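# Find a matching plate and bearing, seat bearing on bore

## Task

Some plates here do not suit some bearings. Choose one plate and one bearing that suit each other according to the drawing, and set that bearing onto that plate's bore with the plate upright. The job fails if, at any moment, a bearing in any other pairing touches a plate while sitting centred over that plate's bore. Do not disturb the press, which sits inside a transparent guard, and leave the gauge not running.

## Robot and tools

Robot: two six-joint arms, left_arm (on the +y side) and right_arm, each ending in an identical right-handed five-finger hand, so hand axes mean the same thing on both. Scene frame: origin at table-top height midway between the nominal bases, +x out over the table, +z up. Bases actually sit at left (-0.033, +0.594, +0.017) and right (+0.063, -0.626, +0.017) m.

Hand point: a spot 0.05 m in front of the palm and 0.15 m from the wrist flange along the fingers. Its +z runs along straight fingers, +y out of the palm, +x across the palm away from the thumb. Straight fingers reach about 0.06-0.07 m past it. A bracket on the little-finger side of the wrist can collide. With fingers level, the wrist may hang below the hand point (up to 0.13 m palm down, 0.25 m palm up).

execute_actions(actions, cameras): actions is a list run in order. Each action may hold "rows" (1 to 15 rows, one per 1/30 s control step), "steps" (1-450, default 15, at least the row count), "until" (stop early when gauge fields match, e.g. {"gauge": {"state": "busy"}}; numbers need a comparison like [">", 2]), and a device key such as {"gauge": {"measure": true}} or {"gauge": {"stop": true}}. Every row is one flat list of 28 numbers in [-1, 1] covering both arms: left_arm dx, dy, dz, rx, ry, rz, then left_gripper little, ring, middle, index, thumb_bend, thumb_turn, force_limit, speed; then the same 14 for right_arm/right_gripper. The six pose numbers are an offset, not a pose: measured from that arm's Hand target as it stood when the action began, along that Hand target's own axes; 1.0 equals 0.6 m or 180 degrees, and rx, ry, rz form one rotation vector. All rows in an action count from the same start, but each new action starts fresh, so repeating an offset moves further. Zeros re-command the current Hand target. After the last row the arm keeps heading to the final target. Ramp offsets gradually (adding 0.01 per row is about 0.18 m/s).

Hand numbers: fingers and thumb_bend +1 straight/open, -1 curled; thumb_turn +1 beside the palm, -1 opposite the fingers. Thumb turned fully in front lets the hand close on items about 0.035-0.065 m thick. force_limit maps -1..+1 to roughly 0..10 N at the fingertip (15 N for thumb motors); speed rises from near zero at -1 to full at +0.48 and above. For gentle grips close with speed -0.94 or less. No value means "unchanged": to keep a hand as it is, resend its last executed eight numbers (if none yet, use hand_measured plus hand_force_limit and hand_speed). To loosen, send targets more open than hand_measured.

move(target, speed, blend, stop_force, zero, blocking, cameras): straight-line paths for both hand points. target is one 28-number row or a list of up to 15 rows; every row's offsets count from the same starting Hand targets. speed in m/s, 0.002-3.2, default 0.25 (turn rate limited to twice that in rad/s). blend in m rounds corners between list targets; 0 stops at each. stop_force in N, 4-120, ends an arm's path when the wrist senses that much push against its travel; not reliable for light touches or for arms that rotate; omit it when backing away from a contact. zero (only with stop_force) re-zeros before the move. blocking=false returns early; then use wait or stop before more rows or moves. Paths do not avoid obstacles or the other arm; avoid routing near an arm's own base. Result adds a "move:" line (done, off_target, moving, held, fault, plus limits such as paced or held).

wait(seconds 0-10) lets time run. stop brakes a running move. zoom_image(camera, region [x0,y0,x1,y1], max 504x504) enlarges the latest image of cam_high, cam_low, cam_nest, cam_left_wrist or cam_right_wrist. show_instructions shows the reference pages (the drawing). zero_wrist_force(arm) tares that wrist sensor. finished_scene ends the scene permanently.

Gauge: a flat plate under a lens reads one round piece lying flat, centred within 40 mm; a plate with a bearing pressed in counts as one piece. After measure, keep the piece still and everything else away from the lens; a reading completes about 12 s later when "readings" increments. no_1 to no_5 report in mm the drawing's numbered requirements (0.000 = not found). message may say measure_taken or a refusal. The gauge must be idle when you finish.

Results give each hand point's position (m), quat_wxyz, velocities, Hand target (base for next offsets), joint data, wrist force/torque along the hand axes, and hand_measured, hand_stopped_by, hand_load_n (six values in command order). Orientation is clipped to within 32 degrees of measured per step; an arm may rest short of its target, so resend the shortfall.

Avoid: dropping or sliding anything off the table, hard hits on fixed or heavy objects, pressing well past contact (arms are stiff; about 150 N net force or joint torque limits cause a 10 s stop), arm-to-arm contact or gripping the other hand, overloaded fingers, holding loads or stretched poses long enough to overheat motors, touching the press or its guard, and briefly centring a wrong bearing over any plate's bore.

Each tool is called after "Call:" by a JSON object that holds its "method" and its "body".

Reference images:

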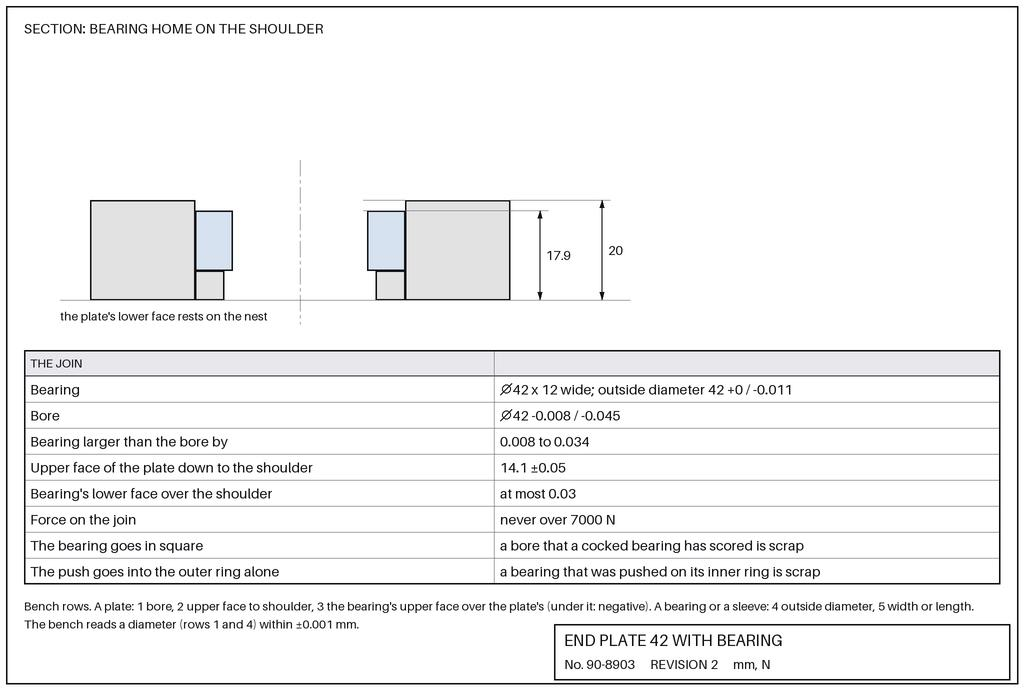

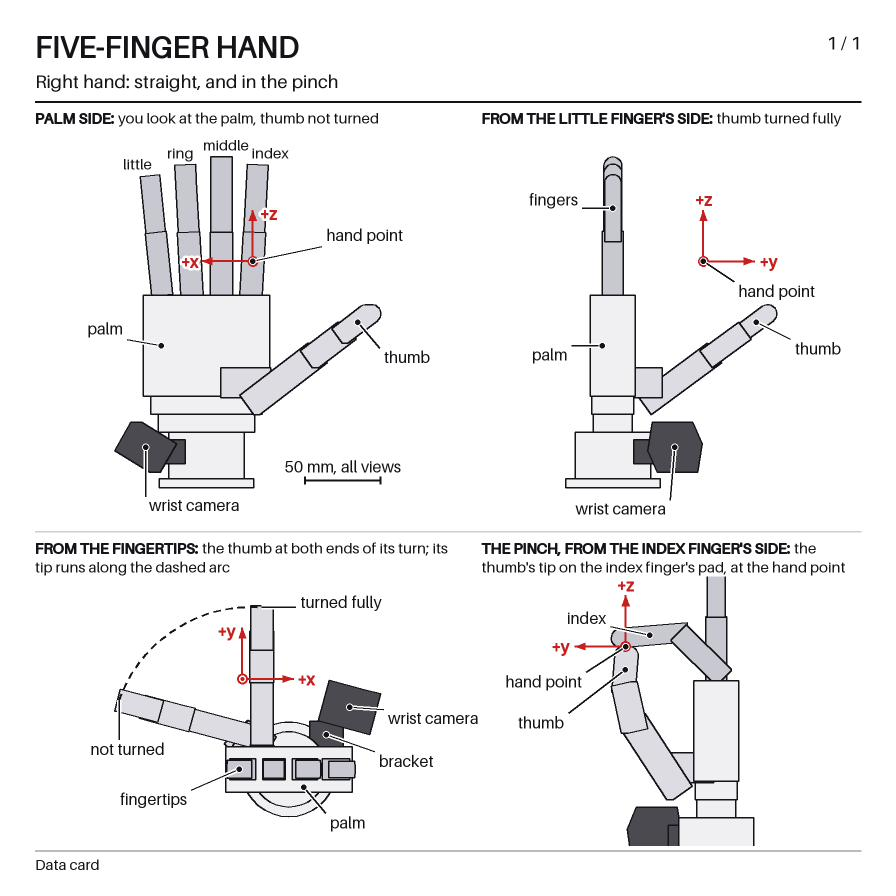

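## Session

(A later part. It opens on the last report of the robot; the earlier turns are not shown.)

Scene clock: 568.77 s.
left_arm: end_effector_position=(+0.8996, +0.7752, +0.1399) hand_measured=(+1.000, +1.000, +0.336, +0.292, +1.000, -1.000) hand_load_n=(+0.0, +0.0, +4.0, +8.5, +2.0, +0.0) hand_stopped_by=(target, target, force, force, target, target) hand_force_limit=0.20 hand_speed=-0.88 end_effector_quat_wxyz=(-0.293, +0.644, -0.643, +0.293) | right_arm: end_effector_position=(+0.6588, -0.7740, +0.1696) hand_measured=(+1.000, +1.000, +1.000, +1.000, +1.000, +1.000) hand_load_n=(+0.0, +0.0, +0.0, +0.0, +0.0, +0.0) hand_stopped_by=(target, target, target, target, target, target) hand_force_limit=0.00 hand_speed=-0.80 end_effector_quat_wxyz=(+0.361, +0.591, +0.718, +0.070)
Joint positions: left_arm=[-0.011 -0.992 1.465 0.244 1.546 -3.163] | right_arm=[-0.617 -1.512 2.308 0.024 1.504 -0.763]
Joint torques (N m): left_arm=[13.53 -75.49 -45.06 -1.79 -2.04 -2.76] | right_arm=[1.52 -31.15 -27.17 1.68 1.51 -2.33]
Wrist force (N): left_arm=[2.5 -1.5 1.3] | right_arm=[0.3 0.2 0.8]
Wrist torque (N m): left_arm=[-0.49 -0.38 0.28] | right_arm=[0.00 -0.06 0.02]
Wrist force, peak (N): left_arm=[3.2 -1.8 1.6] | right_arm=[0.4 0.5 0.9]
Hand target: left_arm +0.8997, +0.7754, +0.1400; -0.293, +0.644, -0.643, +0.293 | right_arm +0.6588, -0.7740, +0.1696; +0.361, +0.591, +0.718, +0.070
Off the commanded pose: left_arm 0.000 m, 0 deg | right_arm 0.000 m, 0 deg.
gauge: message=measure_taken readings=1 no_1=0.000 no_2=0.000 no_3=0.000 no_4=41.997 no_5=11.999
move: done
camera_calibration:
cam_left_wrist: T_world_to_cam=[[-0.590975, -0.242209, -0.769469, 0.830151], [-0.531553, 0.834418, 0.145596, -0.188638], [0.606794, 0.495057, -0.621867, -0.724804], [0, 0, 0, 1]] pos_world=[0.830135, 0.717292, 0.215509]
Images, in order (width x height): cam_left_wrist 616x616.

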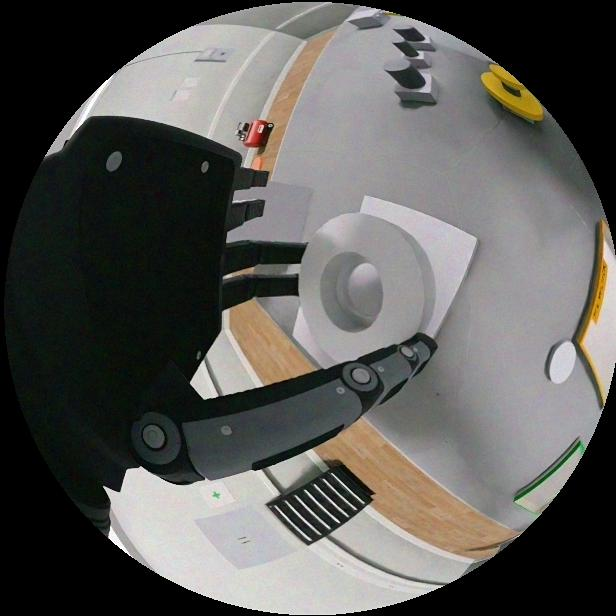

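Call:
{"method": "move", "body": {"target": [-0.0103,0.0487,0.1092,0,0,0,1,1,-0.3,-0.3,1,-1,0.2,-0.88,0,0,0,0,0,0,1,1,1,1,1,1,0,-0.8], "speed": 0.1}}

Call:
{"method": "move", "body": {"target": [0,0.0315,0.0273,0,0,0,1,1,-0.3,-0.3,1,-1,0.2,-0.88,0,0,0,0,0,0,1,1,1,1,1,1,0,-0.8], "speed": 0.012, "stop_force": 4, "cameras": ["cam_left_wrist"]}}

Call:
{"method": "zoom_image", "body": {"camera": "cam_left_wrist", "region": [200, 140, 560, 500]}}

Scene clock: 573.87 s.
left_arm: end_effector_position=(+0.9301, +0.7817, +0.0751) hand_measured=(+1.000, +1.000, +0.336, +0.292, +1.000, -1.000) hand_load_n=(+0.0, +0.0, +4.0, +9.0, +2.0, +0.0) hand_stopped_by=(target, target, force, force, target, target) hand_force_limit=0.20 hand_speed=-0.88 end_effector_quat_wxyz=(-0.294, +0.644, -0.643, +0.293) | right_arm: end_effector_position=(+0.6588, -0.7740, +0.1696) hand_measured=(+1.000, +1.000, +1.000, +1.000, +1.000, +1.000) hand_load_n=(+0.0, +0.0, +0.0, +0.0, +0.0, +0.0) hand_stopped_by=(target, target, target, target, target, target) hand_force_limit=0.00 hand_speed=-0.80 end_effector_quat_wxyz=(+0.361, +0.591, +0.718, +0.070)
Joint positions: left_arm=[-0.002 -0.895 1.427 0.183 1.552 -3.157] | right_arm=[-0.617 -1.512 2.308 0.024 1.504 -0.763]
Joint torques (N m): left_arm=[-0.64 -100.22 -27.98 3.31 0.39 1.3] | right_arm=[-2.11 -32.14 -28.41 1.84 1.71 -2.13]
Wrist force (N): left_arm=[2.5 -1.9 1.6] | right_arm=[0.2 0.4 0.5]
Wrist torque (N m): left_arm=[-0.57 -0.36 0.03] | right_arm=[0.03 -0.04 0.03]
Wrist force, peak (N): left_arm=[2.3 -1.9 3.6] | right_arm=[0.2 0.2 1.0]
Hand target: left_arm +0.9300, +0.7816, +0.0749; -0.293, +0.644, -0.643, +0.293 | right_arm +0.6588, -0.7740, +0.1696; +0.361, +0.591, +0.718, +0.070
Off the commanded pose: left_arm 0.000 m, 0 deg | right_arm 0.000 m, 0 deg.
gauge: message=measure_taken readings=1 no_1=0.000 no_2=0.000 no_3=0.000 no_4=41.997 no_5=11.999
move: done

Scene clock: 576.73 s.
left_arm: end_effector_position=(+0.9299, +0.7816, +0.0557) hand_measured=(+1.000, +1.000, +0.336, +0.292, +1.000, -1.000) hand_load_n=(+0.0, +0.0, +4.0, +8.5, +2.0, +0.0) hand_stopped_by=(target, target, force, force, target, target) hand_force_limit=0.20 hand_speed=-0.88 end_effector_quat_wxyz=(-0.293, +0.644, -0.643, +0.293) | right_arm: end_effector_position=(+0.6588, -0.7740, +0.1696) hand_measured=(+1.000, +1.000, +1.000, +1.000, +1.000, +1.000) hand_load_n=(+0.0, +0.0, +0.0, +0.0, +0.0, -0.5) hand_stopped_by=(target, target, target, target, target, target) hand_force_limit=0.00 hand_speed=-0.80 end_effector_quat_wxyz=(+0.361, +0.591, +0.718, +0.070)
Joint positions: left_arm=[-0.002 -0.879 1.437 0.157 1.552 -3.157] | right_arm=[-0.617 -1.512 2.308 0.024 1.504 -0.763]
Joint torques (N m): left_arm=[-10.82 -101.76 -45.18 0.22 -1.25 -3.82] | right_arm=[0.56 -30.2 -27.55 1.72 1.46 -1.82]
Wrist force (N): left_arm=[2.2 -2.5 0.1] | right_arm=[0.3 0.1 0.6]
Wrist torque (N m): left_arm=[-0.67 -0.32 0.02] | right_arm=[-0.01 -0.06 0.03]
Wrist force, peak (N): left_arm=[1.5 -9.9 -9.3] | right_arm=[0.5 0.6 0.8]
Hand target: left_arm +0.9299, +0.7816, +0.0557; -0.293, +0.644, -0.643, +0.293 (not the last commanded pose) | right_arm +0.6588, -0.7740, +0.1696; +0.361, +0.591, +0.718, +0.070
Off the commanded pose: left_arm 0.006 m, 0 deg | right_arm 0.000 m, 0 deg.
gauge: message=measure_taken readings=1 no_1=0.000 no_2=0.000 no_3=0.000 no_4=41.997 no_5=11.999
move: contact (left_arm)
camera_calibration:
cam_left_wrist: T_world_to_cam=[[-0.590668, -0.242517, -0.769609, 0.784793], [-0.531927, 0.834218, 0.145373, -0.165116], [0.606766, 0.495243, -0.621747, -0.798845], [0, 0, 0, 1]] pos_world=[0.860434, 0.72369, 0.131308]
Images, in order (width x height): cam_left_wrist 616x616.

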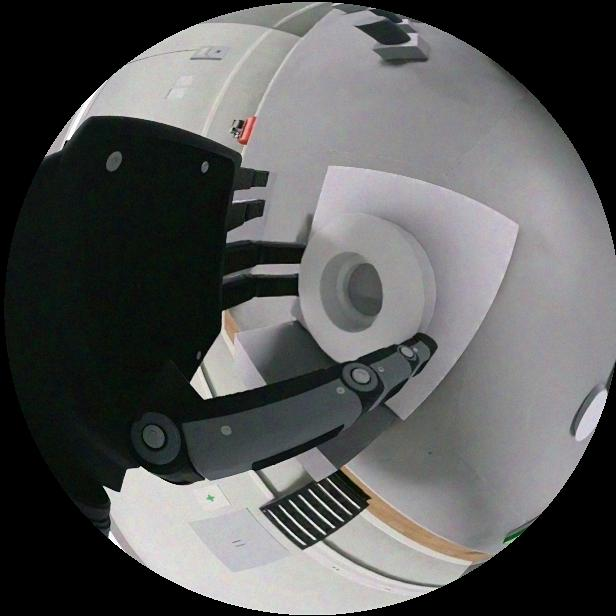

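Scaled by 1.400 from the camera's 616x616 image, which has a finer 880x880 frame.

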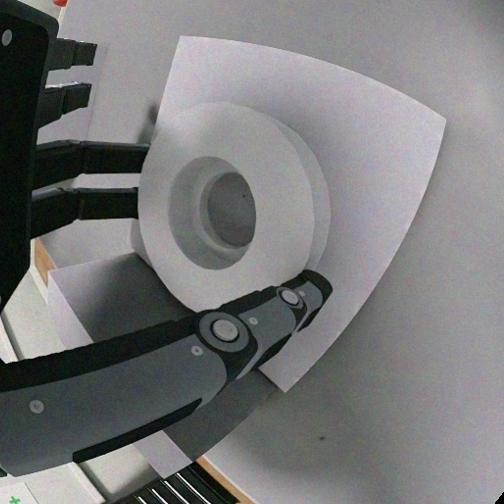

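Call:
{"method": "execute_actions", "body": {"actions": [{"rows":[[0,0,0,0,0,0,1,1,0.6,0.6,1,-1,0.2,-0.7,0,0,0,0,0,0,1,1,1,1,1,1,0,-0.8]],"steps":50}]}}

Call:
{"method": "move", "body": {"target": [[0,0.0015,-0.0125,0,0,0,1,1,0.6,0.6,1,-1,0.2,-0.7,0,0,0,0,0,0,1,1,1,1,1,1,0,-0.8],[0.0667,0.0072,-0.5032,0,0,0,1,1,0.6,0.6,1,-1,0.2,-0.7,0,0,0,0,0,0,1,1,1,1,1,1,0,-0.8]], "speed": [0.05,0.3], "blend": [0.003,0]}}

Call:
{"method": "execute_actions", "body": {"actions": [{"gauge":{"measure":true},"steps":430,"until":{"gauge":{"readings":[">=",2]}}}], "cameras": ["cam_left_wrist"]}}

Scene clock: 584.30 s.
left_arm: end_effector_position=(+0.9300, +0.7816, +0.0557) hand_measured=(+1.000, +1.000, +0.600, +0.600, +1.000, -1.000) hand_load_n=(-0.5, +0.0, +0.0, +0.0, +0.0, +0.0) hand_stopped_by=(target, target, target, target, target, target) hand_force_limit=0.20 hand_speed=-0.70 end_effector_quat_wxyz=(-0.294, +0.644, -0.643, +0.293) | right_arm: end_effector_position=(+0.6588, -0.7740, +0.1696) hand_measured=(+1.000, +1.000, +1.000, +1.000, +1.000, +1.000) hand_load_n=(+0.0, +0.0, -0.5, +0.0, +0.0, +0.0) hand_stopped_by=(target, target, target, target, target, target) hand_force_limit=0.00 hand_speed=-0.80 end_effector_quat_wxyz=(+0.361, +0.591, +0.718, +0.070)
Joint positions: left_arm=[-0.002 -0.879 1.437 0.157 1.552 -3.157] | right_arm=[-0.617 -1.512 2.308 0.024 1.504 -0.763]
Joint torques (N m): left_arm=[-9.54 -89.68 -37.91 -1.72 -1.44 -3.27] | right_arm=[-1.82 -31.29 -28.21 1.57 1.17 -2.24]
Wrist force (N): left_arm=[2.4 -3.0 -0.4] | right_arm=[0.2 0.3 0.6]
Wrist torque (N m): left_arm=[-0.57 -0.32 0.01] | right_arm=[0.01 -0.05 0.03]
Wrist force, peak (N): left_arm=[2.3 -3.4 -0.1] | right_arm=[0.6 0.4 0.9]
Hand target: left_arm +0.9299, +0.7816, +0.0557; -0.293, +0.644, -0.643, +0.293 | right_arm +0.6588, -0.7740, +0.1696; +0.361, +0.591, +0.718, +0.070
Off the commanded pose: left_arm 0.000 m, 0 deg | right_arm 0.000 m, 0 deg.
gauge: message=measure_taken readings=1 no_1=0.000 no_2=0.000 no_3=0.000 no_4=41.997 no_5=11.999

Scene clock: 585.93 s.
left_arm: end_effector_position=(+0.6994, +0.7411, +0.2505) hand_measured=(+1.000, +1.000, +0.600, +0.600, +1.000, -1.000) hand_load_n=(+0.0, +0.0, +0.0, +0.0, +0.0, +0.0) hand_stopped_by=(target, target, target, target, target, target) hand_force_limit=0.20 hand_speed=-0.70 end_effector_quat_wxyz=(-0.293, +0.644, -0.643, +0.293) | right_arm: end_effector_position=(+0.6588, -0.7740, +0.1696) hand_measured=(+1.000, +1.000, +1.000, +1.000, +1.000, +1.000) hand_load_n=(+0.0, +0.0, +0.0, +0.0, +0.0, +0.0) hand_stopped_by=(target, target, target, target, target, target) hand_force_limit=0.00 hand_speed=-0.80 end_effector_quat_wxyz=(+0.361, +0.591, +0.718, +0.070)
Joint positions: left_arm=[-0.083 -1.382 1.813 0.288 1.491 -3.211] | right_arm=[-0.617 -1.512 2.308 0.024 1.504 -0.763]
Joint torques (N m): left_arm=[16.49 -61.81 -37.25 1.33 1.77 2.98] | right_arm=[-1.49 -32.88 -27.58 2.03 1.32 -1.79]
Wrist force (N): left_arm=[2.3 -2.8 -0.1] | right_arm=[0.1 0.2 0.8]
Wrist torque (N m): left_arm=[-0.42 -0.37 0.18] | right_arm=[0.00 -0.04 0.02]
Wrist force, peak (N): left_arm=[2.1 -3.1 -2.8] | right_arm=[0.4 0.0 1.0]
Hand target: left_arm +0.6993, +0.7412, +0.2505; -0.293, +0.644, -0.643, +0.293 | right_arm +0.6588, -0.7740, +0.1696; +0.361, +0.591, +0.718, +0.070
Off the commanded pose: left_arm 0.000 m, 0 deg | right_arm 0.000 m, 0 deg.
gauge: message=measure_taken readings=1 no_1=0.000 no_2=0.000 no_3=0.000 no_4=41.997 no_5=11.999
move: done

Scene clock: 598.13 s.
left_arm: end_effector_position=(+0.6993, +0.7412, +0.2505) hand_measured=(+1.000, +1.000, +0.600, +0.600, +1.000, -1.000) hand_load_n=(+0.0, +0.0, +0.0, +0.0, +0.0, +0.0) hand_stopped_by=(target, target, target, target, target, target) hand_force_limit=0.20 hand_speed=-0.70 end_effector_quat_wxyz=(-0.293, +0.644, -0.643, +0.293) | right_arm: end_effector_position=(+0.6588, -0.7740, +0.1696) hand_measured=(+1.000, +1.000, +1.000, +1.000, +1.000, +1.000) hand_load_n=(+0.0, +0.0, +0.0, +0.0, +0.0, +0.0) hand_stopped_by=(target, target, target, target, target, target) hand_force_limit=0.00 hand_speed=-0.80 end_effector_quat_wxyz=(+0.361, +0.591, +0.718, +0.070)
Joint positions: left_arm=[-0.083 -1.383 1.813 0.288 1.491 -3.211] | right_arm=[-0.617 -1.512 2.308 0.024 1.504 -0.763]
Joint torques (N m): left_arm=[18.42 -64.06 -30.09 2.45 1.3 2.75] | right_arm=[-1.08 -30.74 -27.08 1.73 1.36 -2.31]
Wrist force (N): left_arm=[1.9 -2.7 0.4] | right_arm=[0.3 0.3 0.8]
Wrist torque (N m): left_arm=[-0.43 -0.33 0.17] | right_arm=[0.01 -0.06 0.03]
Wrist force, peak (N): left_arm=[2.0 -3.4 0.0] | right_arm=[0.5 0.3 0.9]
Hand target: left_arm +0.6993, +0.7412, +0.2505; -0.293, +0.644, -0.643, +0.293 | right_arm +0.6588, -0.7740, +0.1696; +0.361, +0.591, +0.718, +0.070
Off the commanded pose: left_arm 0.000 m, 0 deg | right_arm 0.000 m, 0 deg.
gauge: message=measure_taken readings=2 no_1=41.985 no_2=14.100 no_3=0.000 no_4=0.000 no_5=0.000
camera_calibration:
cam_left_wrist: T_world_to_cam=[[-0.590668, -0.242517, -0.769609, 0.788767], [-0.531927, 0.834218, 0.145373, -0.282342], [0.606766, 0.495243, -0.621747, -0.517861], [0, 0, 0, 1]] pos_world=[0.629934, 0.68329, 0.326108]
Images, in order (width x height): cam_left_wrist 616x616.

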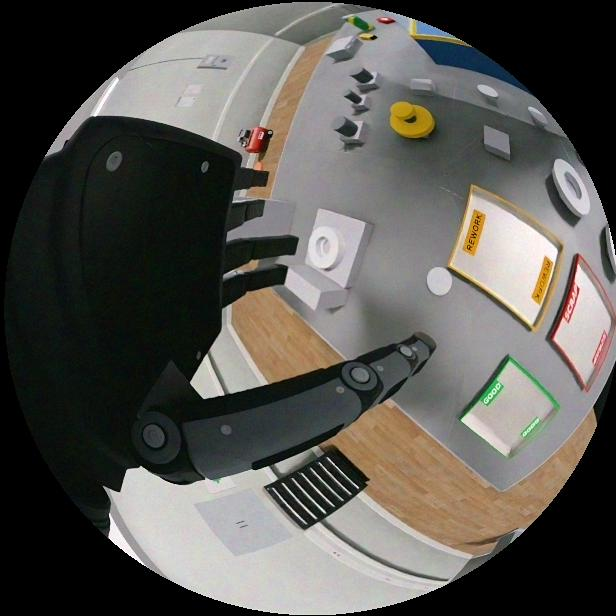

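Call:
{"method": "move", "body": {"target": [-0.008,0.234,0.2148,0.0222,0,0,1,1,0.35,1,0.75,-1,-0.4,0.0,0,0,0,0,0,0,1,1,1,1,1,1,0,-0.8], "speed": 0.2, "cameras": ["cam_left_wrist"]}}

Call:
{"method": "zoom_image", "body": {"camera": "cam_left_wrist", "region": [200, 140, 480, 420]}}

Scene clock: 612.57 s.
left_arm: end_effector_position=(+0.7045, +0.7461, +0.0601) hand_measured=(+1.000, +1.000, +0.350, +1.000, +0.750, -1.000) hand_load_n=(+0.0, +0.0, +0.0, +0.0, +0.0, +0.0) hand_stopped_by=(target, target, target, target, target, target) hand_force_limit=-0.40 hand_speed=0.00 end_effector_quat_wxyz=(-0.316, +0.633, -0.632, +0.315) | right_arm: end_effector_position=(+0.6588, -0.7740, +0.1696) hand_measured=(+1.000, +1.000, +1.000, +1.000, +1.000, +1.000) hand_load_n=(+0.0, +0.0, +0.0, +0.0, +0.0, +0.0) hand_stopped_by=(target, target, target, target, target, target) hand_force_limit=0.00 hand_speed=-0.80 end_effector_quat_wxyz=(+0.361, +0.591, +0.718, +0.070)
Joint positions: left_arm=[-0.076 -1.209 2.001 -0.143 1.492 -3.201] | right_arm=[-0.617 -1.512 2.308 0.024 1.504 -0.763]
Joint torques (N m): left_arm=[7.42 -47.07 -29.65 -1.53 1 0.62] | right_arm=[-0.49 -29.86 -28.7 2.24 1.51 -1.91]
Wrist force (N): left_arm=[1.8 -3.4 0.8] | right_arm=[0.1 0.2 0.5]
Wrist torque (N m): left_arm=[-0.57 -0.29 -0.07] | right_arm=[0.01 -0.03 0.02]
Wrist force, peak (N): left_arm=[2.2 -5.1 -1.2] | right_arm=[0.5 0.3 1.0]
Hand target: left_arm +0.7045, +0.7460, +0.0600; -0.316, +0.633, -0.632, +0.315 | right_arm +0.6588, -0.7740, +0.1696; +0.361, +0.591, +0.718, +0.070
Off the commanded pose: left_arm 0.000 m, 0 deg | right_arm 0.000 m, 0 deg.
gauge: message=measure_taken readings=2 no_1=41.985 no_2=14.100 no_3=0.000 no_4=0.000 no_5=0.000
move: done
camera_calibration:
cam_left_wrist: T_world_to_cam=[[-0.535592, -0.242311, -0.808966, 0.609832], [-0.540741, 0.83421, 0.108136, -0.247626], [0.648645, 0.495357, -0.577824, -0.673955], [0, 0, 0, 1]] pos_world=[0.629878, 0.68819, 0.130683]
Images, in order (width x height): cam_left_wrist 616x616.

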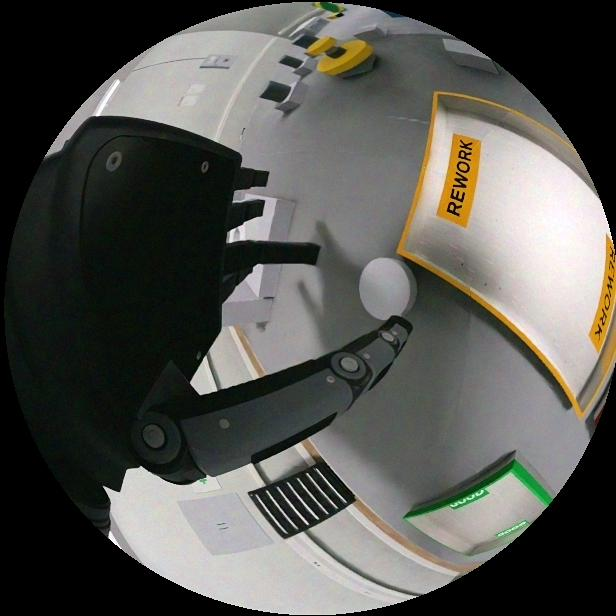

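Scaled by 1.800 from the camera's 616x616 image, which has a finer 880x880 frame.

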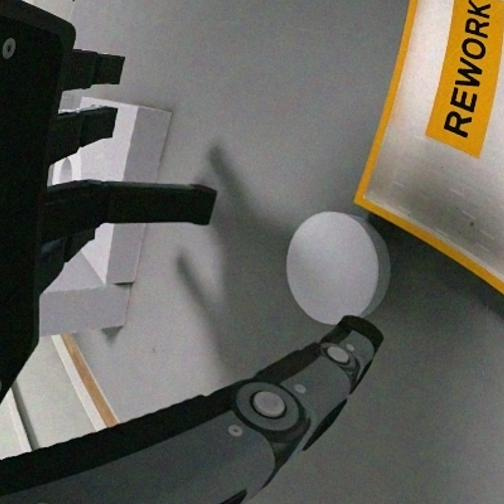

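Call:
{"method": "move", "body": {"target": [-0.0017,0.043,0.0303,0,0,0,1,1,0.35,1,0.75,-1,-0.4,0.0,0,0,0,0,0,0,1,1,1,1,1,1,0,-0.8], "speed": 0.03, "stop_force": 5}}

Call:
{"method": "execute_actions", "body": {"actions": [{"rows":[[0,0,0,0,0,0,1,1,-0.4,1,0.75,-1,-0.3,-0.92,0,0,0,0,0,0,1,1,1,1,1,1,0,-0.8]],"steps":90}], "cameras": ["cam_left_wrist"]}}

Call:
{"method": "zoom_image", "body": {"camera": "cam_left_wrist", "region": [200, 140, 480, 420]}}

Scene clock: 622.97 s.
left_arm: end_effector_position=(+0.7034, +0.7471, +0.0285) hand_measured=(+1.000, +1.000, +0.350, +1.000, +0.750, -1.000) hand_load_n=(+0.0, +0.0, +0.0, +0.0, +0.0, +0.0) hand_stopped_by=(target, target, target, target, target, target) hand_force_limit=-0.40 hand_speed=0.00 end_effector_quat_wxyz=(-0.316, +0.633, -0.632, +0.315) | right_arm: end_effector_position=(+0.6588, -0.7740, +0.1696) hand_measured=(+1.000, +1.000, +1.000, +1.000, +1.000, +1.000) hand_load_n=(+0.0, +0.0, +0.0, +0.0, +0.0, +0.0) hand_stopped_by=(target, target, target, target, target, target) hand_force_limit=0.00 hand_speed=-0.80 end_effector_quat_wxyz=(+0.361, +0.591, +0.718, +0.070)
Joint positions: left_arm=[-0.074 -1.168 2.017 -0.201 1.493 -3.2] | right_arm=[-0.617 -1.512 2.308 0.024 1.504 -0.763]
Joint torques (N m): left_arm=[10.83 -72.15 -37.18 0.27 0.26 2.46] | right_arm=[-1.71 -30.8 -27.56 1.81 1.41 -2.43]
Wrist force (N): left_arm=[1.2 -3.2 0.8] | right_arm=[0.3 0.2 0.8]
Wrist torque (N m): left_arm=[-0.55 -0.23 -0.05] | right_arm=[0.00 -0.06 0.03]
Wrist force, peak (N): left_arm=[1.7 -3.8 0.5] | right_arm=[0.6 0.4 1.0]
Hand target: left_arm +0.7034, +0.7471, +0.0285; -0.316, +0.633, -0.632, +0.315 | right_arm +0.6588, -0.7740, +0.1696; +0.361, +0.591, +0.718, +0.070
Off the commanded pose: left_arm 0.000 m, 0 deg | right_arm 0.000 m, 0 deg.
gauge: message=measure_taken readings=2 no_1=41.985 no_2=14.100 no_3=0.000 no_4=0.000 no_5=0.000
move: done

Scene clock: 626.17 s.
left_arm: end_effector_position=(+0.7034, +0.7471, +0.0285) hand_measured=(+1.000, +1.000, -0.044, +1.000, +0.750, -1.000) hand_load_n=(+0.0, +0.0, +3.5, +0.0, +3.0, +0.0) hand_stopped_by=(target, target, force, target, target, target) hand_force_limit=-0.30 hand_speed=-0.92 end_effector_quat_wxyz=(-0.316, +0.633, -0.632, +0.315) | right_arm: end_effector_position=(+0.6588, -0.7740, +0.1696) hand_measured=(+1.000, +1.000, +1.000, +1.000, +1.000, +1.000) hand_load_n=(+0.0, +0.0, +0.0, +0.0, +0.0, +0.0) hand_stopped_by=(target, target, target, target, target, target) hand_force_limit=0.00 hand_speed=-0.80 end_effector_quat_wxyz=(+0.361, +0.591, +0.718, +0.070)
Joint positions: left_arm=[-0.074 -1.168 2.017 -0.201 1.493 -3.2] | right_arm=[-0.617 -1.512 2.308 0.024 1.504 -0.763]
Joint torques (N m): left_arm=[-6.41 -69.99 -35.27 0.7 -1.8 -0.98] | right_arm=[-1.04 -33.04 -28.61 2.25 1.54 -2.29]
Wrist force (N): left_arm=[1.4 -3.5 0.6] | right_arm=[0.5 0.5 0.5]
Wrist torque (N m): left_arm=[-0.52 -0.25 -0.04] | right_arm=[0.04 -0.09 0.05]
Wrist force, peak (N): left_arm=[1.7 -3.9 0.5] | right_arm=[0.5 0.3 0.9]
Hand target: left_arm +0.7034, +0.7471, +0.0285; -0.316, +0.633, -0.632, +0.315 | right_arm +0.6588, -0.7740, +0.1696; +0.361, +0.591, +0.718, +0.070
Off the commanded pose: left_arm 0.000 m, 0 deg | right_arm 0.000 m, 0 deg.
gauge: message=measure_taken readings=2 no_1=41.985 no_2=14.100 no_3=0.000 no_4=0.000 no_5=0.000
camera_calibration:
cam_left_wrist: T_world_to_cam=[[-0.535602, -0.242417, -0.808928, 0.584051], [-0.540777, 0.834195, 0.108066, -0.245544], [0.648607, 0.49533, -0.57789, -0.692011], [0, 0, 0, 1]] pos_world=[0.628878, 0.68919, 0.0990837]
Images, in order (width x height): cam_left_wrist 616x616.

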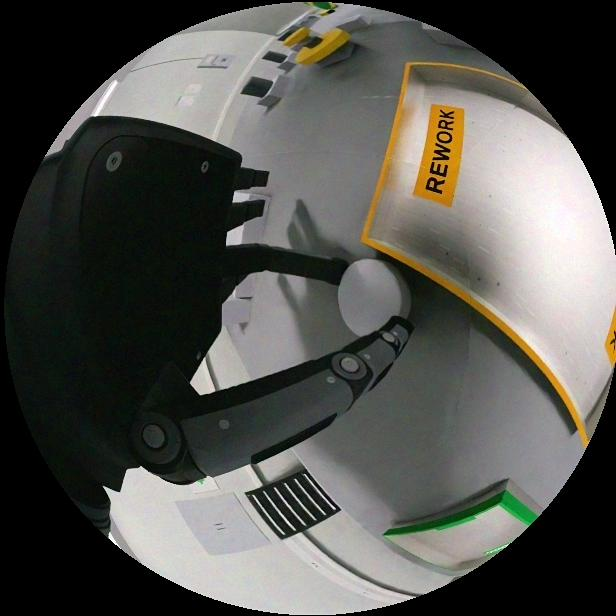

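Scaled by 1.800 from the camera's 616x616 image, which has a finer 880x880 frame.

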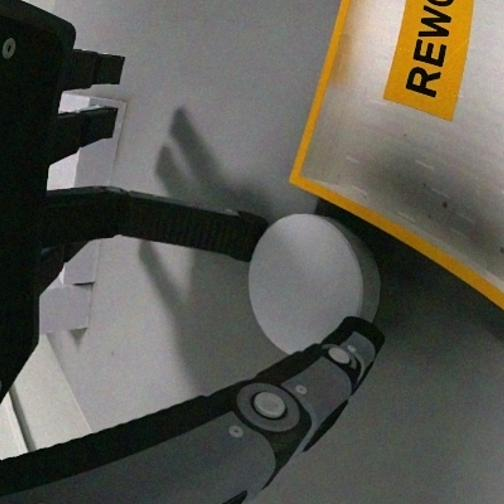

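Call:
{"method": "move", "body": {"target": [[0,-0.1332,-0.1003,0,0,0,1,1,-0.4,1,0.75,-1,-0.3,-0.92,0,0,0,0,0,0,1,1,1,1,1,1,0,-0.8],[-0.0533,-0.3426,0.2289,0,0,0,1,1,-0.4,1,0.75,-1,-0.3,-0.92,0,0,0,0,0,0,1,1,1,1,1,1,0,-0.8]], "speed": [0.08,0.15], "blend": [0.02,0], "cameras": ["cam_left_wrist","cam_high"]}}

Call:
{"method": "zoom_image", "body": {"camera": "cam_left_wrist", "region": [220, 160, 500, 440]}}

Call:
{"method": "zoom_image", "body": {"camera": "cam_high", "region": [660, 240, 780, 360]}}

Scene clock: 640.73 s.
left_arm: end_effector_position=(+0.9367, +0.7795, +0.1099) hand_measured=(+1.000, +1.000, -0.046, +1.000, +0.750, -1.000) hand_load_n=(+0.0, +0.0, +0.0, +0.0, +0.0, +0.0) hand_stopped_by=(target, target, force, target, target, target) hand_force_limit=-0.30 hand_speed=-0.92 end_effector_quat_wxyz=(-0.316, +0.633, -0.632, +0.315) | right_arm: end_effector_position=(+0.6588, -0.7740, +0.1696) hand_measured=(+1.000, +1.000, +1.000, +1.000, +1.000, +1.000) hand_load_n=(+0.0, +0.0, +0.0, +0.0, +0.0, +0.0) hand_stopped_by=(target, target, target, target, target, target) hand_force_limit=0.00 hand_speed=-0.80 end_effector_quat_wxyz=(+0.361, +0.591, +0.718, +0.070)
Joint positions: left_arm=[-0.005 -0.94 1.449 0.137 1.549 -3.158] | right_arm=[-0.617 -1.512 2.308 0.024 1.504 -0.763]
Joint torques (N m): left_arm=[-14.44 -75.92 -45.08 -0.72 -2.1 -3.4] | right_arm=[-1.54 -32.93 -27.65 1.7 1.1 -1.94]
Wrist force (N): left_arm=[2.5 -3.5 0.4] | right_arm=[0.2 0.5 0.7]
Wrist torque (N m): left_arm=[-0.61 -0.34 0.02] | right_arm=[0.05 -0.06 0.04]
Wrist force, peak (N): left_arm=[2.6 -4.5 1.8] | right_arm=[0.5 0.1 1.1]
Hand target: left_arm +0.9368, +0.7794, +0.1099; -0.316, +0.633, -0.632, +0.315 | right_arm +0.6588, -0.7740, +0.1696; +0.361, +0.591, +0.718, +0.070
Off the commanded pose: left_arm 0.000 m, 0 deg | right_arm 0.000 m, 0 deg.
gauge: message=measure_taken readings=2 no_1=41.985 no_2=14.100 no_3=0.000 no_4=0.000 no_5=0.000
move: done
camera_calibration:
cam_left_wrist: T_world_to_cam=[[-0.535723, -0.242309, -0.80888, 0.782727], [-0.540724, 0.834209, 0.108227, -0.15529], [0.648551, 0.49536, -0.577927, -0.812307], [0, 0, 0, 1]] pos_world=[0.862178, 0.72159, 0.180484]
Images, in order (width x height): cam_high 896x504, cam_left_wrist 616x616.

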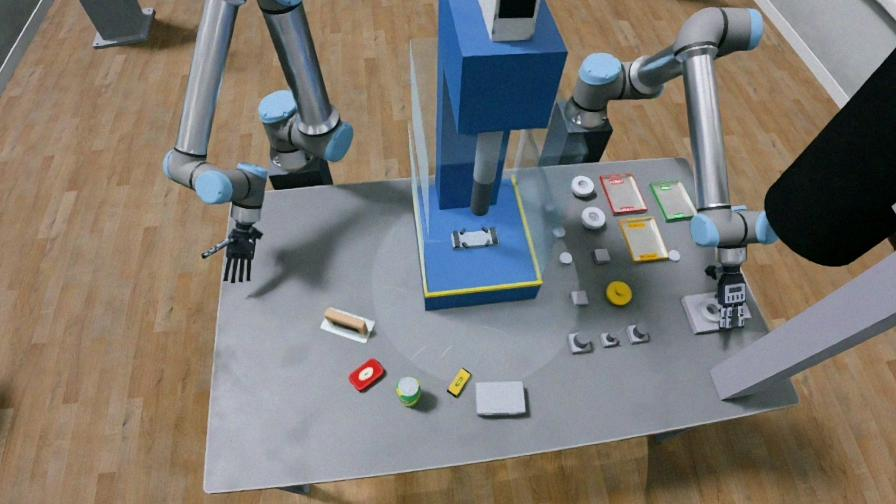

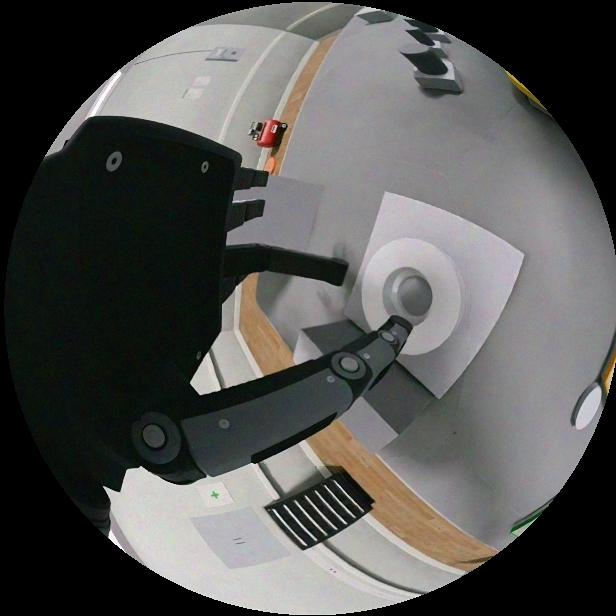

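Scaled by 1.800 from the camera's 616x616 image, which has a finer 880x880 frame.

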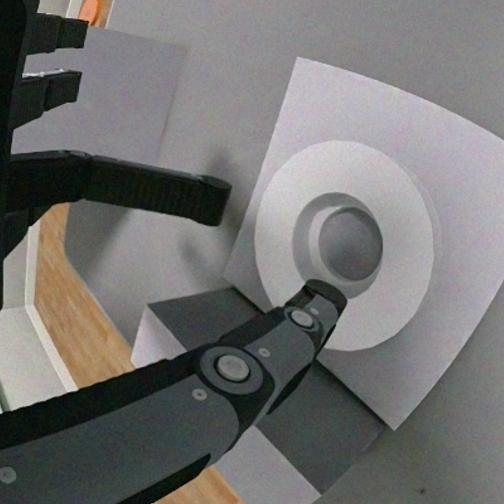

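Scaled by 4.200 from the camera's 896x504 image, which has a finer 1280x720 frame.

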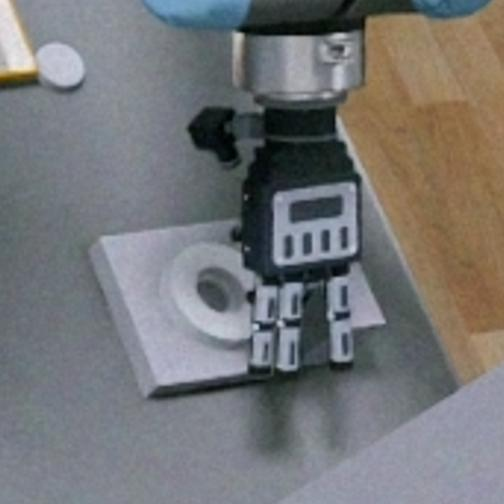

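Call:
{"method": "move", "body": {"target": [0.054,0.3005,-0.2606,0,0,0,1,1,0.35,1,0.75,-1,-0.4,0.0,0,0,0,0,0,0,1,1,1,1,1,1,0,-0.8], "speed": 0.2, "cameras": ["cam_left_wrist"]}}

Call:
{"method": "zoom_image", "body": {"camera": "cam_left_wrist", "region": [220, 160, 500, 440]}}

Scene clock: 656.63 s.
left_arm: end_effector_position=(+0.7036, +0.7465, +0.0602) hand_measured=(+1.000, +1.000, +0.350, +1.000, +0.750, -1.000) hand_load_n=(+0.0, +0.0, +0.0, +0.0, +0.0, +0.0) hand_stopped_by=(target, target, target, target, target, target) hand_force_limit=-0.40 hand_speed=0.00 end_effector_quat_wxyz=(-0.316, +0.633, -0.632, +0.315) | right_arm: end_effector_position=(+0.6588, -0.7740, +0.1696) hand_measured=(+1.000, +1.000, +1.000, +1.000, +1.000, +1.000) hand_load_n=(+0.0, +0.0, +0.0, +0.0, +0.0, +0.0) hand_stopped_by=(target, target, target, target, target, target) hand_force_limit=0.00 hand_speed=-0.80 end_effector_quat_wxyz=(+0.361, +0.591, +0.718, +0.070)
Joint positions: left_arm=[-0.075 -1.21 2.002 -0.144 1.493 -3.2] | right_arm=[-0.617 -1.512 2.308 0.024 1.504 -0.763]
Joint torques (N m): left_arm=[18.25 -63.25 -22.79 -1.56 1.59 2.93] | right_arm=[-1.08 -34.55 -28.98 1.85 1.43 -2.39]
Wrist force (N): left_arm=[2.1 -2.9 0.8] | right_arm=[0.4 0.4 0.6]
Wrist torque (N m): left_arm=[-0.50 -0.33 0.12] | right_arm=[0.03 -0.08 0.04]
Wrist force, peak (N): left_arm=[2.2 -5.5 1.7] | right_arm=[0.6 0.3 1.0]
Hand target: left_arm +0.7035, +0.7466, +0.0601; -0.316, +0.633, -0.632, +0.315 | right_arm +0.6588, -0.7740, +0.1696; +0.361, +0.591, +0.718, +0.070
Off the commanded pose: left_arm 0.000 m, 0 deg | right_arm 0.000 m, 0 deg.
gauge: message=measure_taken readings=2 no_1=41.985 no_2=14.100 no_3=0.000 no_4=0.000 no_5=0.000
move: done
camera_calibration:
cam_left_wrist: T_world_to_cam=[[-0.535575, -0.242498, -0.808922, 0.609613], [-0.540766, 0.834217, 0.107953, -0.248357], [0.648638, 0.495255, -0.57792, -0.673546], [0, 0, 0, 1]] pos_world=[0.629078, 0.68859, 0.130684]
Images, in order (width x height): cam_left_wrist 616x616.

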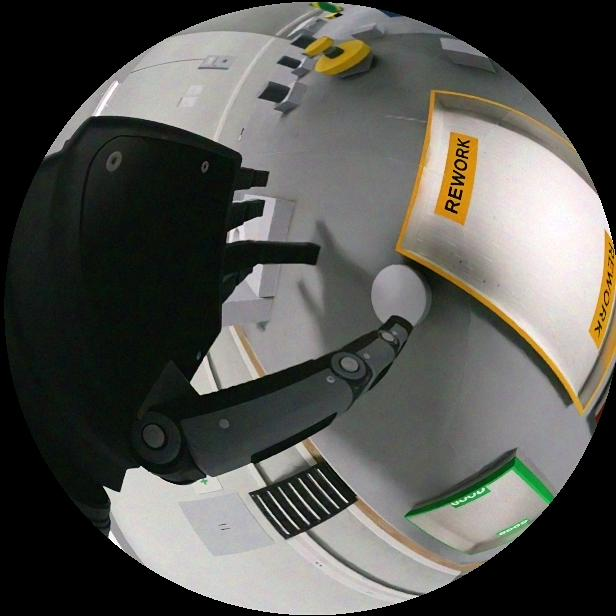

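Scaled by 1.800 from the camera's 616x616 image, which has a finer 880x880 frame.

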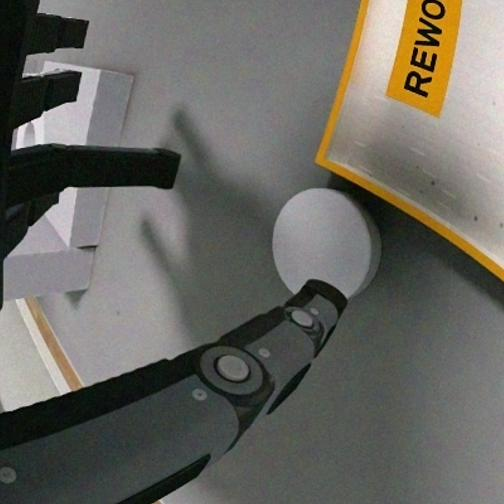

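Call:
{"method": "move", "body": {"target": [0,0.0473,0.0312,0,0,0,1,1,0.35,1,0.75,-1,-0.4,0.0,0,0,0,0,0,0,1,1,1,1,1,1,0,-0.8], "speed": 0.025, "stop_force": 5}}

Call:
{"method": "execute_actions", "body": {"actions": [{"rows":[[0,0,0,0,0,0,1,1,-0.4,1,0.75,-1,-0.1,-0.92,0,0,0,0,0,0,1,1,1,1,1,1,0,-0.8]],"steps":90}], "cameras": ["cam_left_wrist"]}}

Call:
{"method": "zoom_image", "body": {"camera": "cam_left_wrist", "region": [220, 160, 500, 440]}}

Scene clock: 668.07 s.
left_arm: end_effector_position=(+0.7013, +0.7467, +0.0261) hand_measured=(+1.000, +1.000, +0.350, +1.000, +0.750, -1.000) hand_load_n=(+0.0, -0.5, +0.0, -0.5, +0.0, +0.0) hand_stopped_by=(target, target, target, target, target, target) hand_force_limit=-0.40 hand_speed=0.00 end_effector_quat_wxyz=(-0.316, +0.633, -0.632, +0.315) | right_arm: end_effector_position=(+0.6588, -0.7740, +0.1696) hand_measured=(+1.000, +1.000, +1.000, +1.000, +1.000, +1.000) hand_load_n=(+0.0, +0.0, +0.0, +0.0, +0.0, +0.0) hand_stopped_by=(target, target, target, target, target, target) hand_force_limit=0.00 hand_speed=-0.80 end_effector_quat_wxyz=(+0.361, +0.591, +0.718, +0.070)
Joint positions: left_arm=[-0.076 -1.168 2.023 -0.207 1.492 -3.2] | right_arm=[-0.617 -1.512 2.308 0.024 1.504 -0.763]
Joint torques (N m): left_arm=[-11.7 -71.07 -35.57 1.01 -1.82 -3.06] | right_arm=[0.52 -30.02 -28.97 1.69 1.18 -1.85]
Wrist force (N): left_arm=[1.7 -2.7 0.8] | right_arm=[0.3 0.5 0.6]
Wrist torque (N m): left_arm=[-0.47 -0.29 0.15] | right_arm=[0.06 -0.06 0.04]
Wrist force, peak (N): left_arm=[2.1 -3.4 1.0] | right_arm=[0.5 0.6 0.9]
Hand target: left_arm +0.7013, +0.7467, +0.0261; -0.316, +0.633, -0.632, +0.315 | right_arm +0.6588, -0.7740, +0.1696; +0.361, +0.591, +0.718, +0.070
Off the commanded pose: left_arm 0.000 m, 0 deg | right_arm 0.000 m, 0 deg.
gauge: message=measure_taken readings=2 no_1=41.985 no_2=14.100 no_3=0.000 no_4=0.000 no_5=0.000
move: done

Scene clock: 671.27 s.
left_arm: end_effector_position=(+0.7013, +0.7467, +0.0262) hand_measured=(+1.000, +1.000, -0.030, +1.000, +0.752, -1.000) hand_load_n=(+0.0, +0.0, +4.5, +0.0, +3.5, +0.5) hand_stopped_by=(target, target, force, target, target, target) hand_force_limit=-0.10 hand_speed=-0.92 end_effector_quat_wxyz=(-0.316, +0.633, -0.632, +0.315) | right_arm: end_effector_position=(+0.6588, -0.7740, +0.1696) hand_measured=(+1.000, +1.000, +1.000, +1.000, +1.000, +1.000) hand_load_n=(+0.0, +0.0, +0.0, +0.0, +0.0, +0.0) hand_stopped_by=(target, target, target, target, target, target) hand_force_limit=0.00 hand_speed=-0.80 end_effector_quat_wxyz=(+0.361, +0.591, +0.718, +0.070)
Joint positions: left_arm=[-0.076 -1.168 2.023 -0.207 1.492 -3.2] | right_arm=[-0.617 -1.512 2.308 0.024 1.504 -0.763]
Joint torques (N m): left_arm=[-6.71 -68.16 -32.59 0.85 -1.01 -2.13] | right_arm=[-1.06 -30.59 -29.42 1.63 1.5 -2]
Wrist force (N): left_arm=[1.3 -3.5 0.2] | right_arm=[0.3 0.0 0.7]
Wrist torque (N m): left_arm=[-0.53 -0.22 0.12] | right_arm=[-0.03 -0.06 0.02]
Wrist force, peak (N): left_arm=[1.4 -4.2 0.8] | right_arm=[0.3 0.3 1.2]
Hand target: left_arm +0.7013, +0.7467, +0.0261; -0.316, +0.633, -0.632, +0.315 | right_arm +0.6588, -0.7740, +0.1696; +0.361, +0.591, +0.718, +0.070
Off the commanded pose: left_arm 0.000 m, 0 deg | right_arm 0.000 m, 0 deg.
gauge: message=measure_taken readings=2 no_1=41.985 no_2=14.100 no_3=0.000 no_4=0.000 no_5=0.000
camera_calibration:
cam_left_wrist: T_world_to_cam=[[-0.535602, -0.242417, -0.808928, 0.580864], [-0.540777, 0.834195, 0.108066, -0.246003], [0.648607, 0.49533, -0.57789, -0.691789], [0, 0, 0, 1]] pos_world=[0.626778, 0.68869, 0.0966837]
Images, in order (width x height): cam_left_wrist 616x616.

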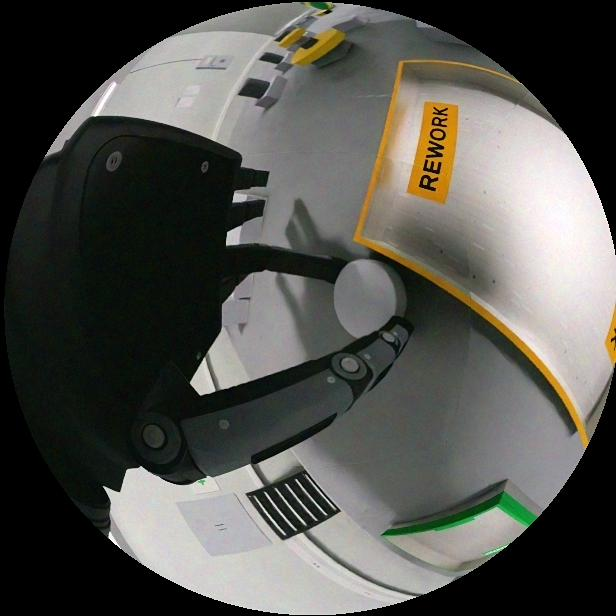

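Scaled by 1.800 from the camera's 616x616 image, which has a finer 880x880 frame.

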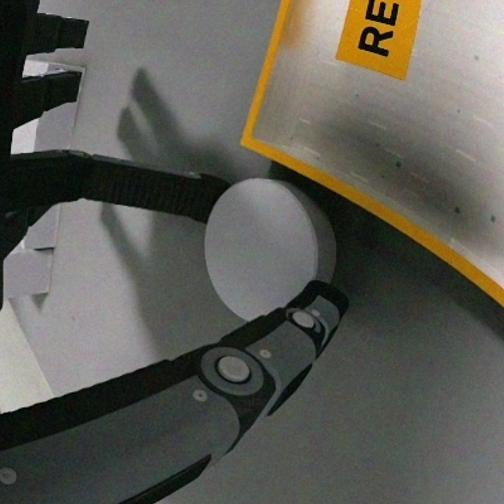

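Call:
{"method": "move", "body": {"target": [0,-0.0533,-0.0401,0,0,0,1,1,-0.4,1,0.75,-1,-0.1,-0.92,0,0,0,0,0,0,1,1,1,1,1,1,0,-0.8], "speed": 0.04, "cameras": ["cam_left_wrist"]}}

Call:
{"method": "zoom_image", "body": {"camera": "cam_left_wrist", "region": [220, 160, 500, 440]}}

Scene clock: 676.30 s.
left_arm: end_effector_position=(+0.7015, +0.7466, +0.0664) hand_measured=(+1.000, +1.000, -0.030, +1.000, +0.752, -1.000) hand_load_n=(+0.0, +0.0, +4.0, +0.0, +4.0, +0.0) hand_stopped_by=(target, target, force, target, target, target) hand_force_limit=-0.10 hand_speed=-0.92 end_effector_quat_wxyz=(-0.316, +0.633, -0.632, +0.315) end_effector_velocity=(+0.001, +0.000, -0.002) end_effector_angular_velocity=(+0.000, -0.002, -0.001) | right_arm: end_effector_position=(+0.6588, -0.7740, +0.1696) hand_measured=(+1.000, +1.000, +1.000, +1.000, +1.000, +1.000) hand_load_n=(+0.0, +0.0, +0.0, +0.0, +0.0, +0.0) hand_stopped_by=(target, target, target, target, target, target) hand_force_limit=0.00 hand_speed=-0.80 end_effector_quat_wxyz=(+0.361, +0.591, +0.718, +0.070)
Joint positions: left_arm=[-0.076 -1.221 2.003 -0.134 1.492 -3.2] | right_arm=[-0.617 -1.512 2.308 0.024 1.504 -0.763]
Joint velocities: left_arm=[0 0.003 0.001 -0.006 0 0.001] | right_arm=[within noise]
Joint torques (N m): left_arm=[-4.26 -51.53 -24.83 -1.54 -0.94 -0.68] | right_arm=[1.28 -30.89 -27.95 1.73 1.75 -1.89]
Wrist force (N): left_arm=[2.1 -2.4 1.4] | right_arm=[0.3 0.3 0.7]
Wrist torque (N m): left_arm=[-0.51 -0.33 0.13] | right_arm=[0.01 -0.06 0.03]
Wrist force, peak (N): left_arm=[1.9 -3.8 0.5] | right_arm=[0.2 0.5 1.0]
Hand target: left_arm +0.7014, +0.7466, +0.0662; -0.316, +0.633, -0.632, +0.315 | right_arm +0.6588, -0.7740, +0.1696; +0.361, +0.591, +0.718, +0.070
Off the commanded pose: left_arm 0.000 m, 0 deg | right_arm 0.000 m, 0 deg.
gauge: message=measure_taken readings=2 no_1=41.985 no_2=14.100 no_3=0.000 no_4=0.000 no_5=0.000
move: done
camera_calibration:
cam_left_wrist: T_world_to_cam=[[-0.535471, -0.24242, -0.809014, 0.613448], [-0.540794, 0.834196, 0.107975, -0.250282], [0.648701, 0.495327, -0.577787, -0.668636], [0, 0, 0, 1]] pos_world=[0.626877, 0.68869, 0.136983]
Images, in order (width x height): cam_left_wrist 616x616.

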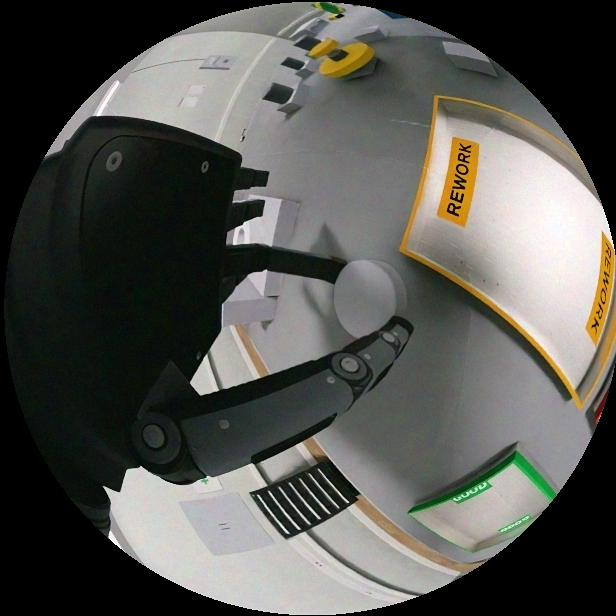

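Scaled by 1.800 from the camera's 616x616 image, which has a finer 880x880 frame.

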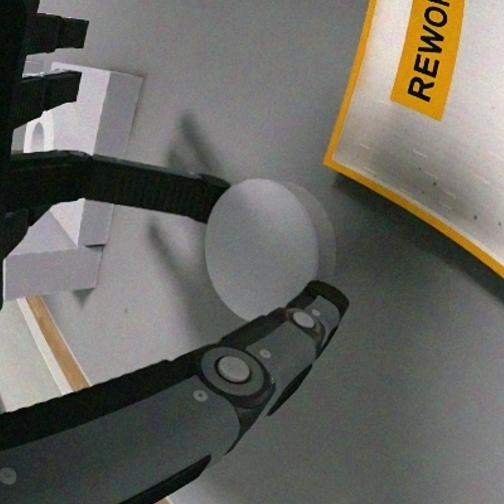

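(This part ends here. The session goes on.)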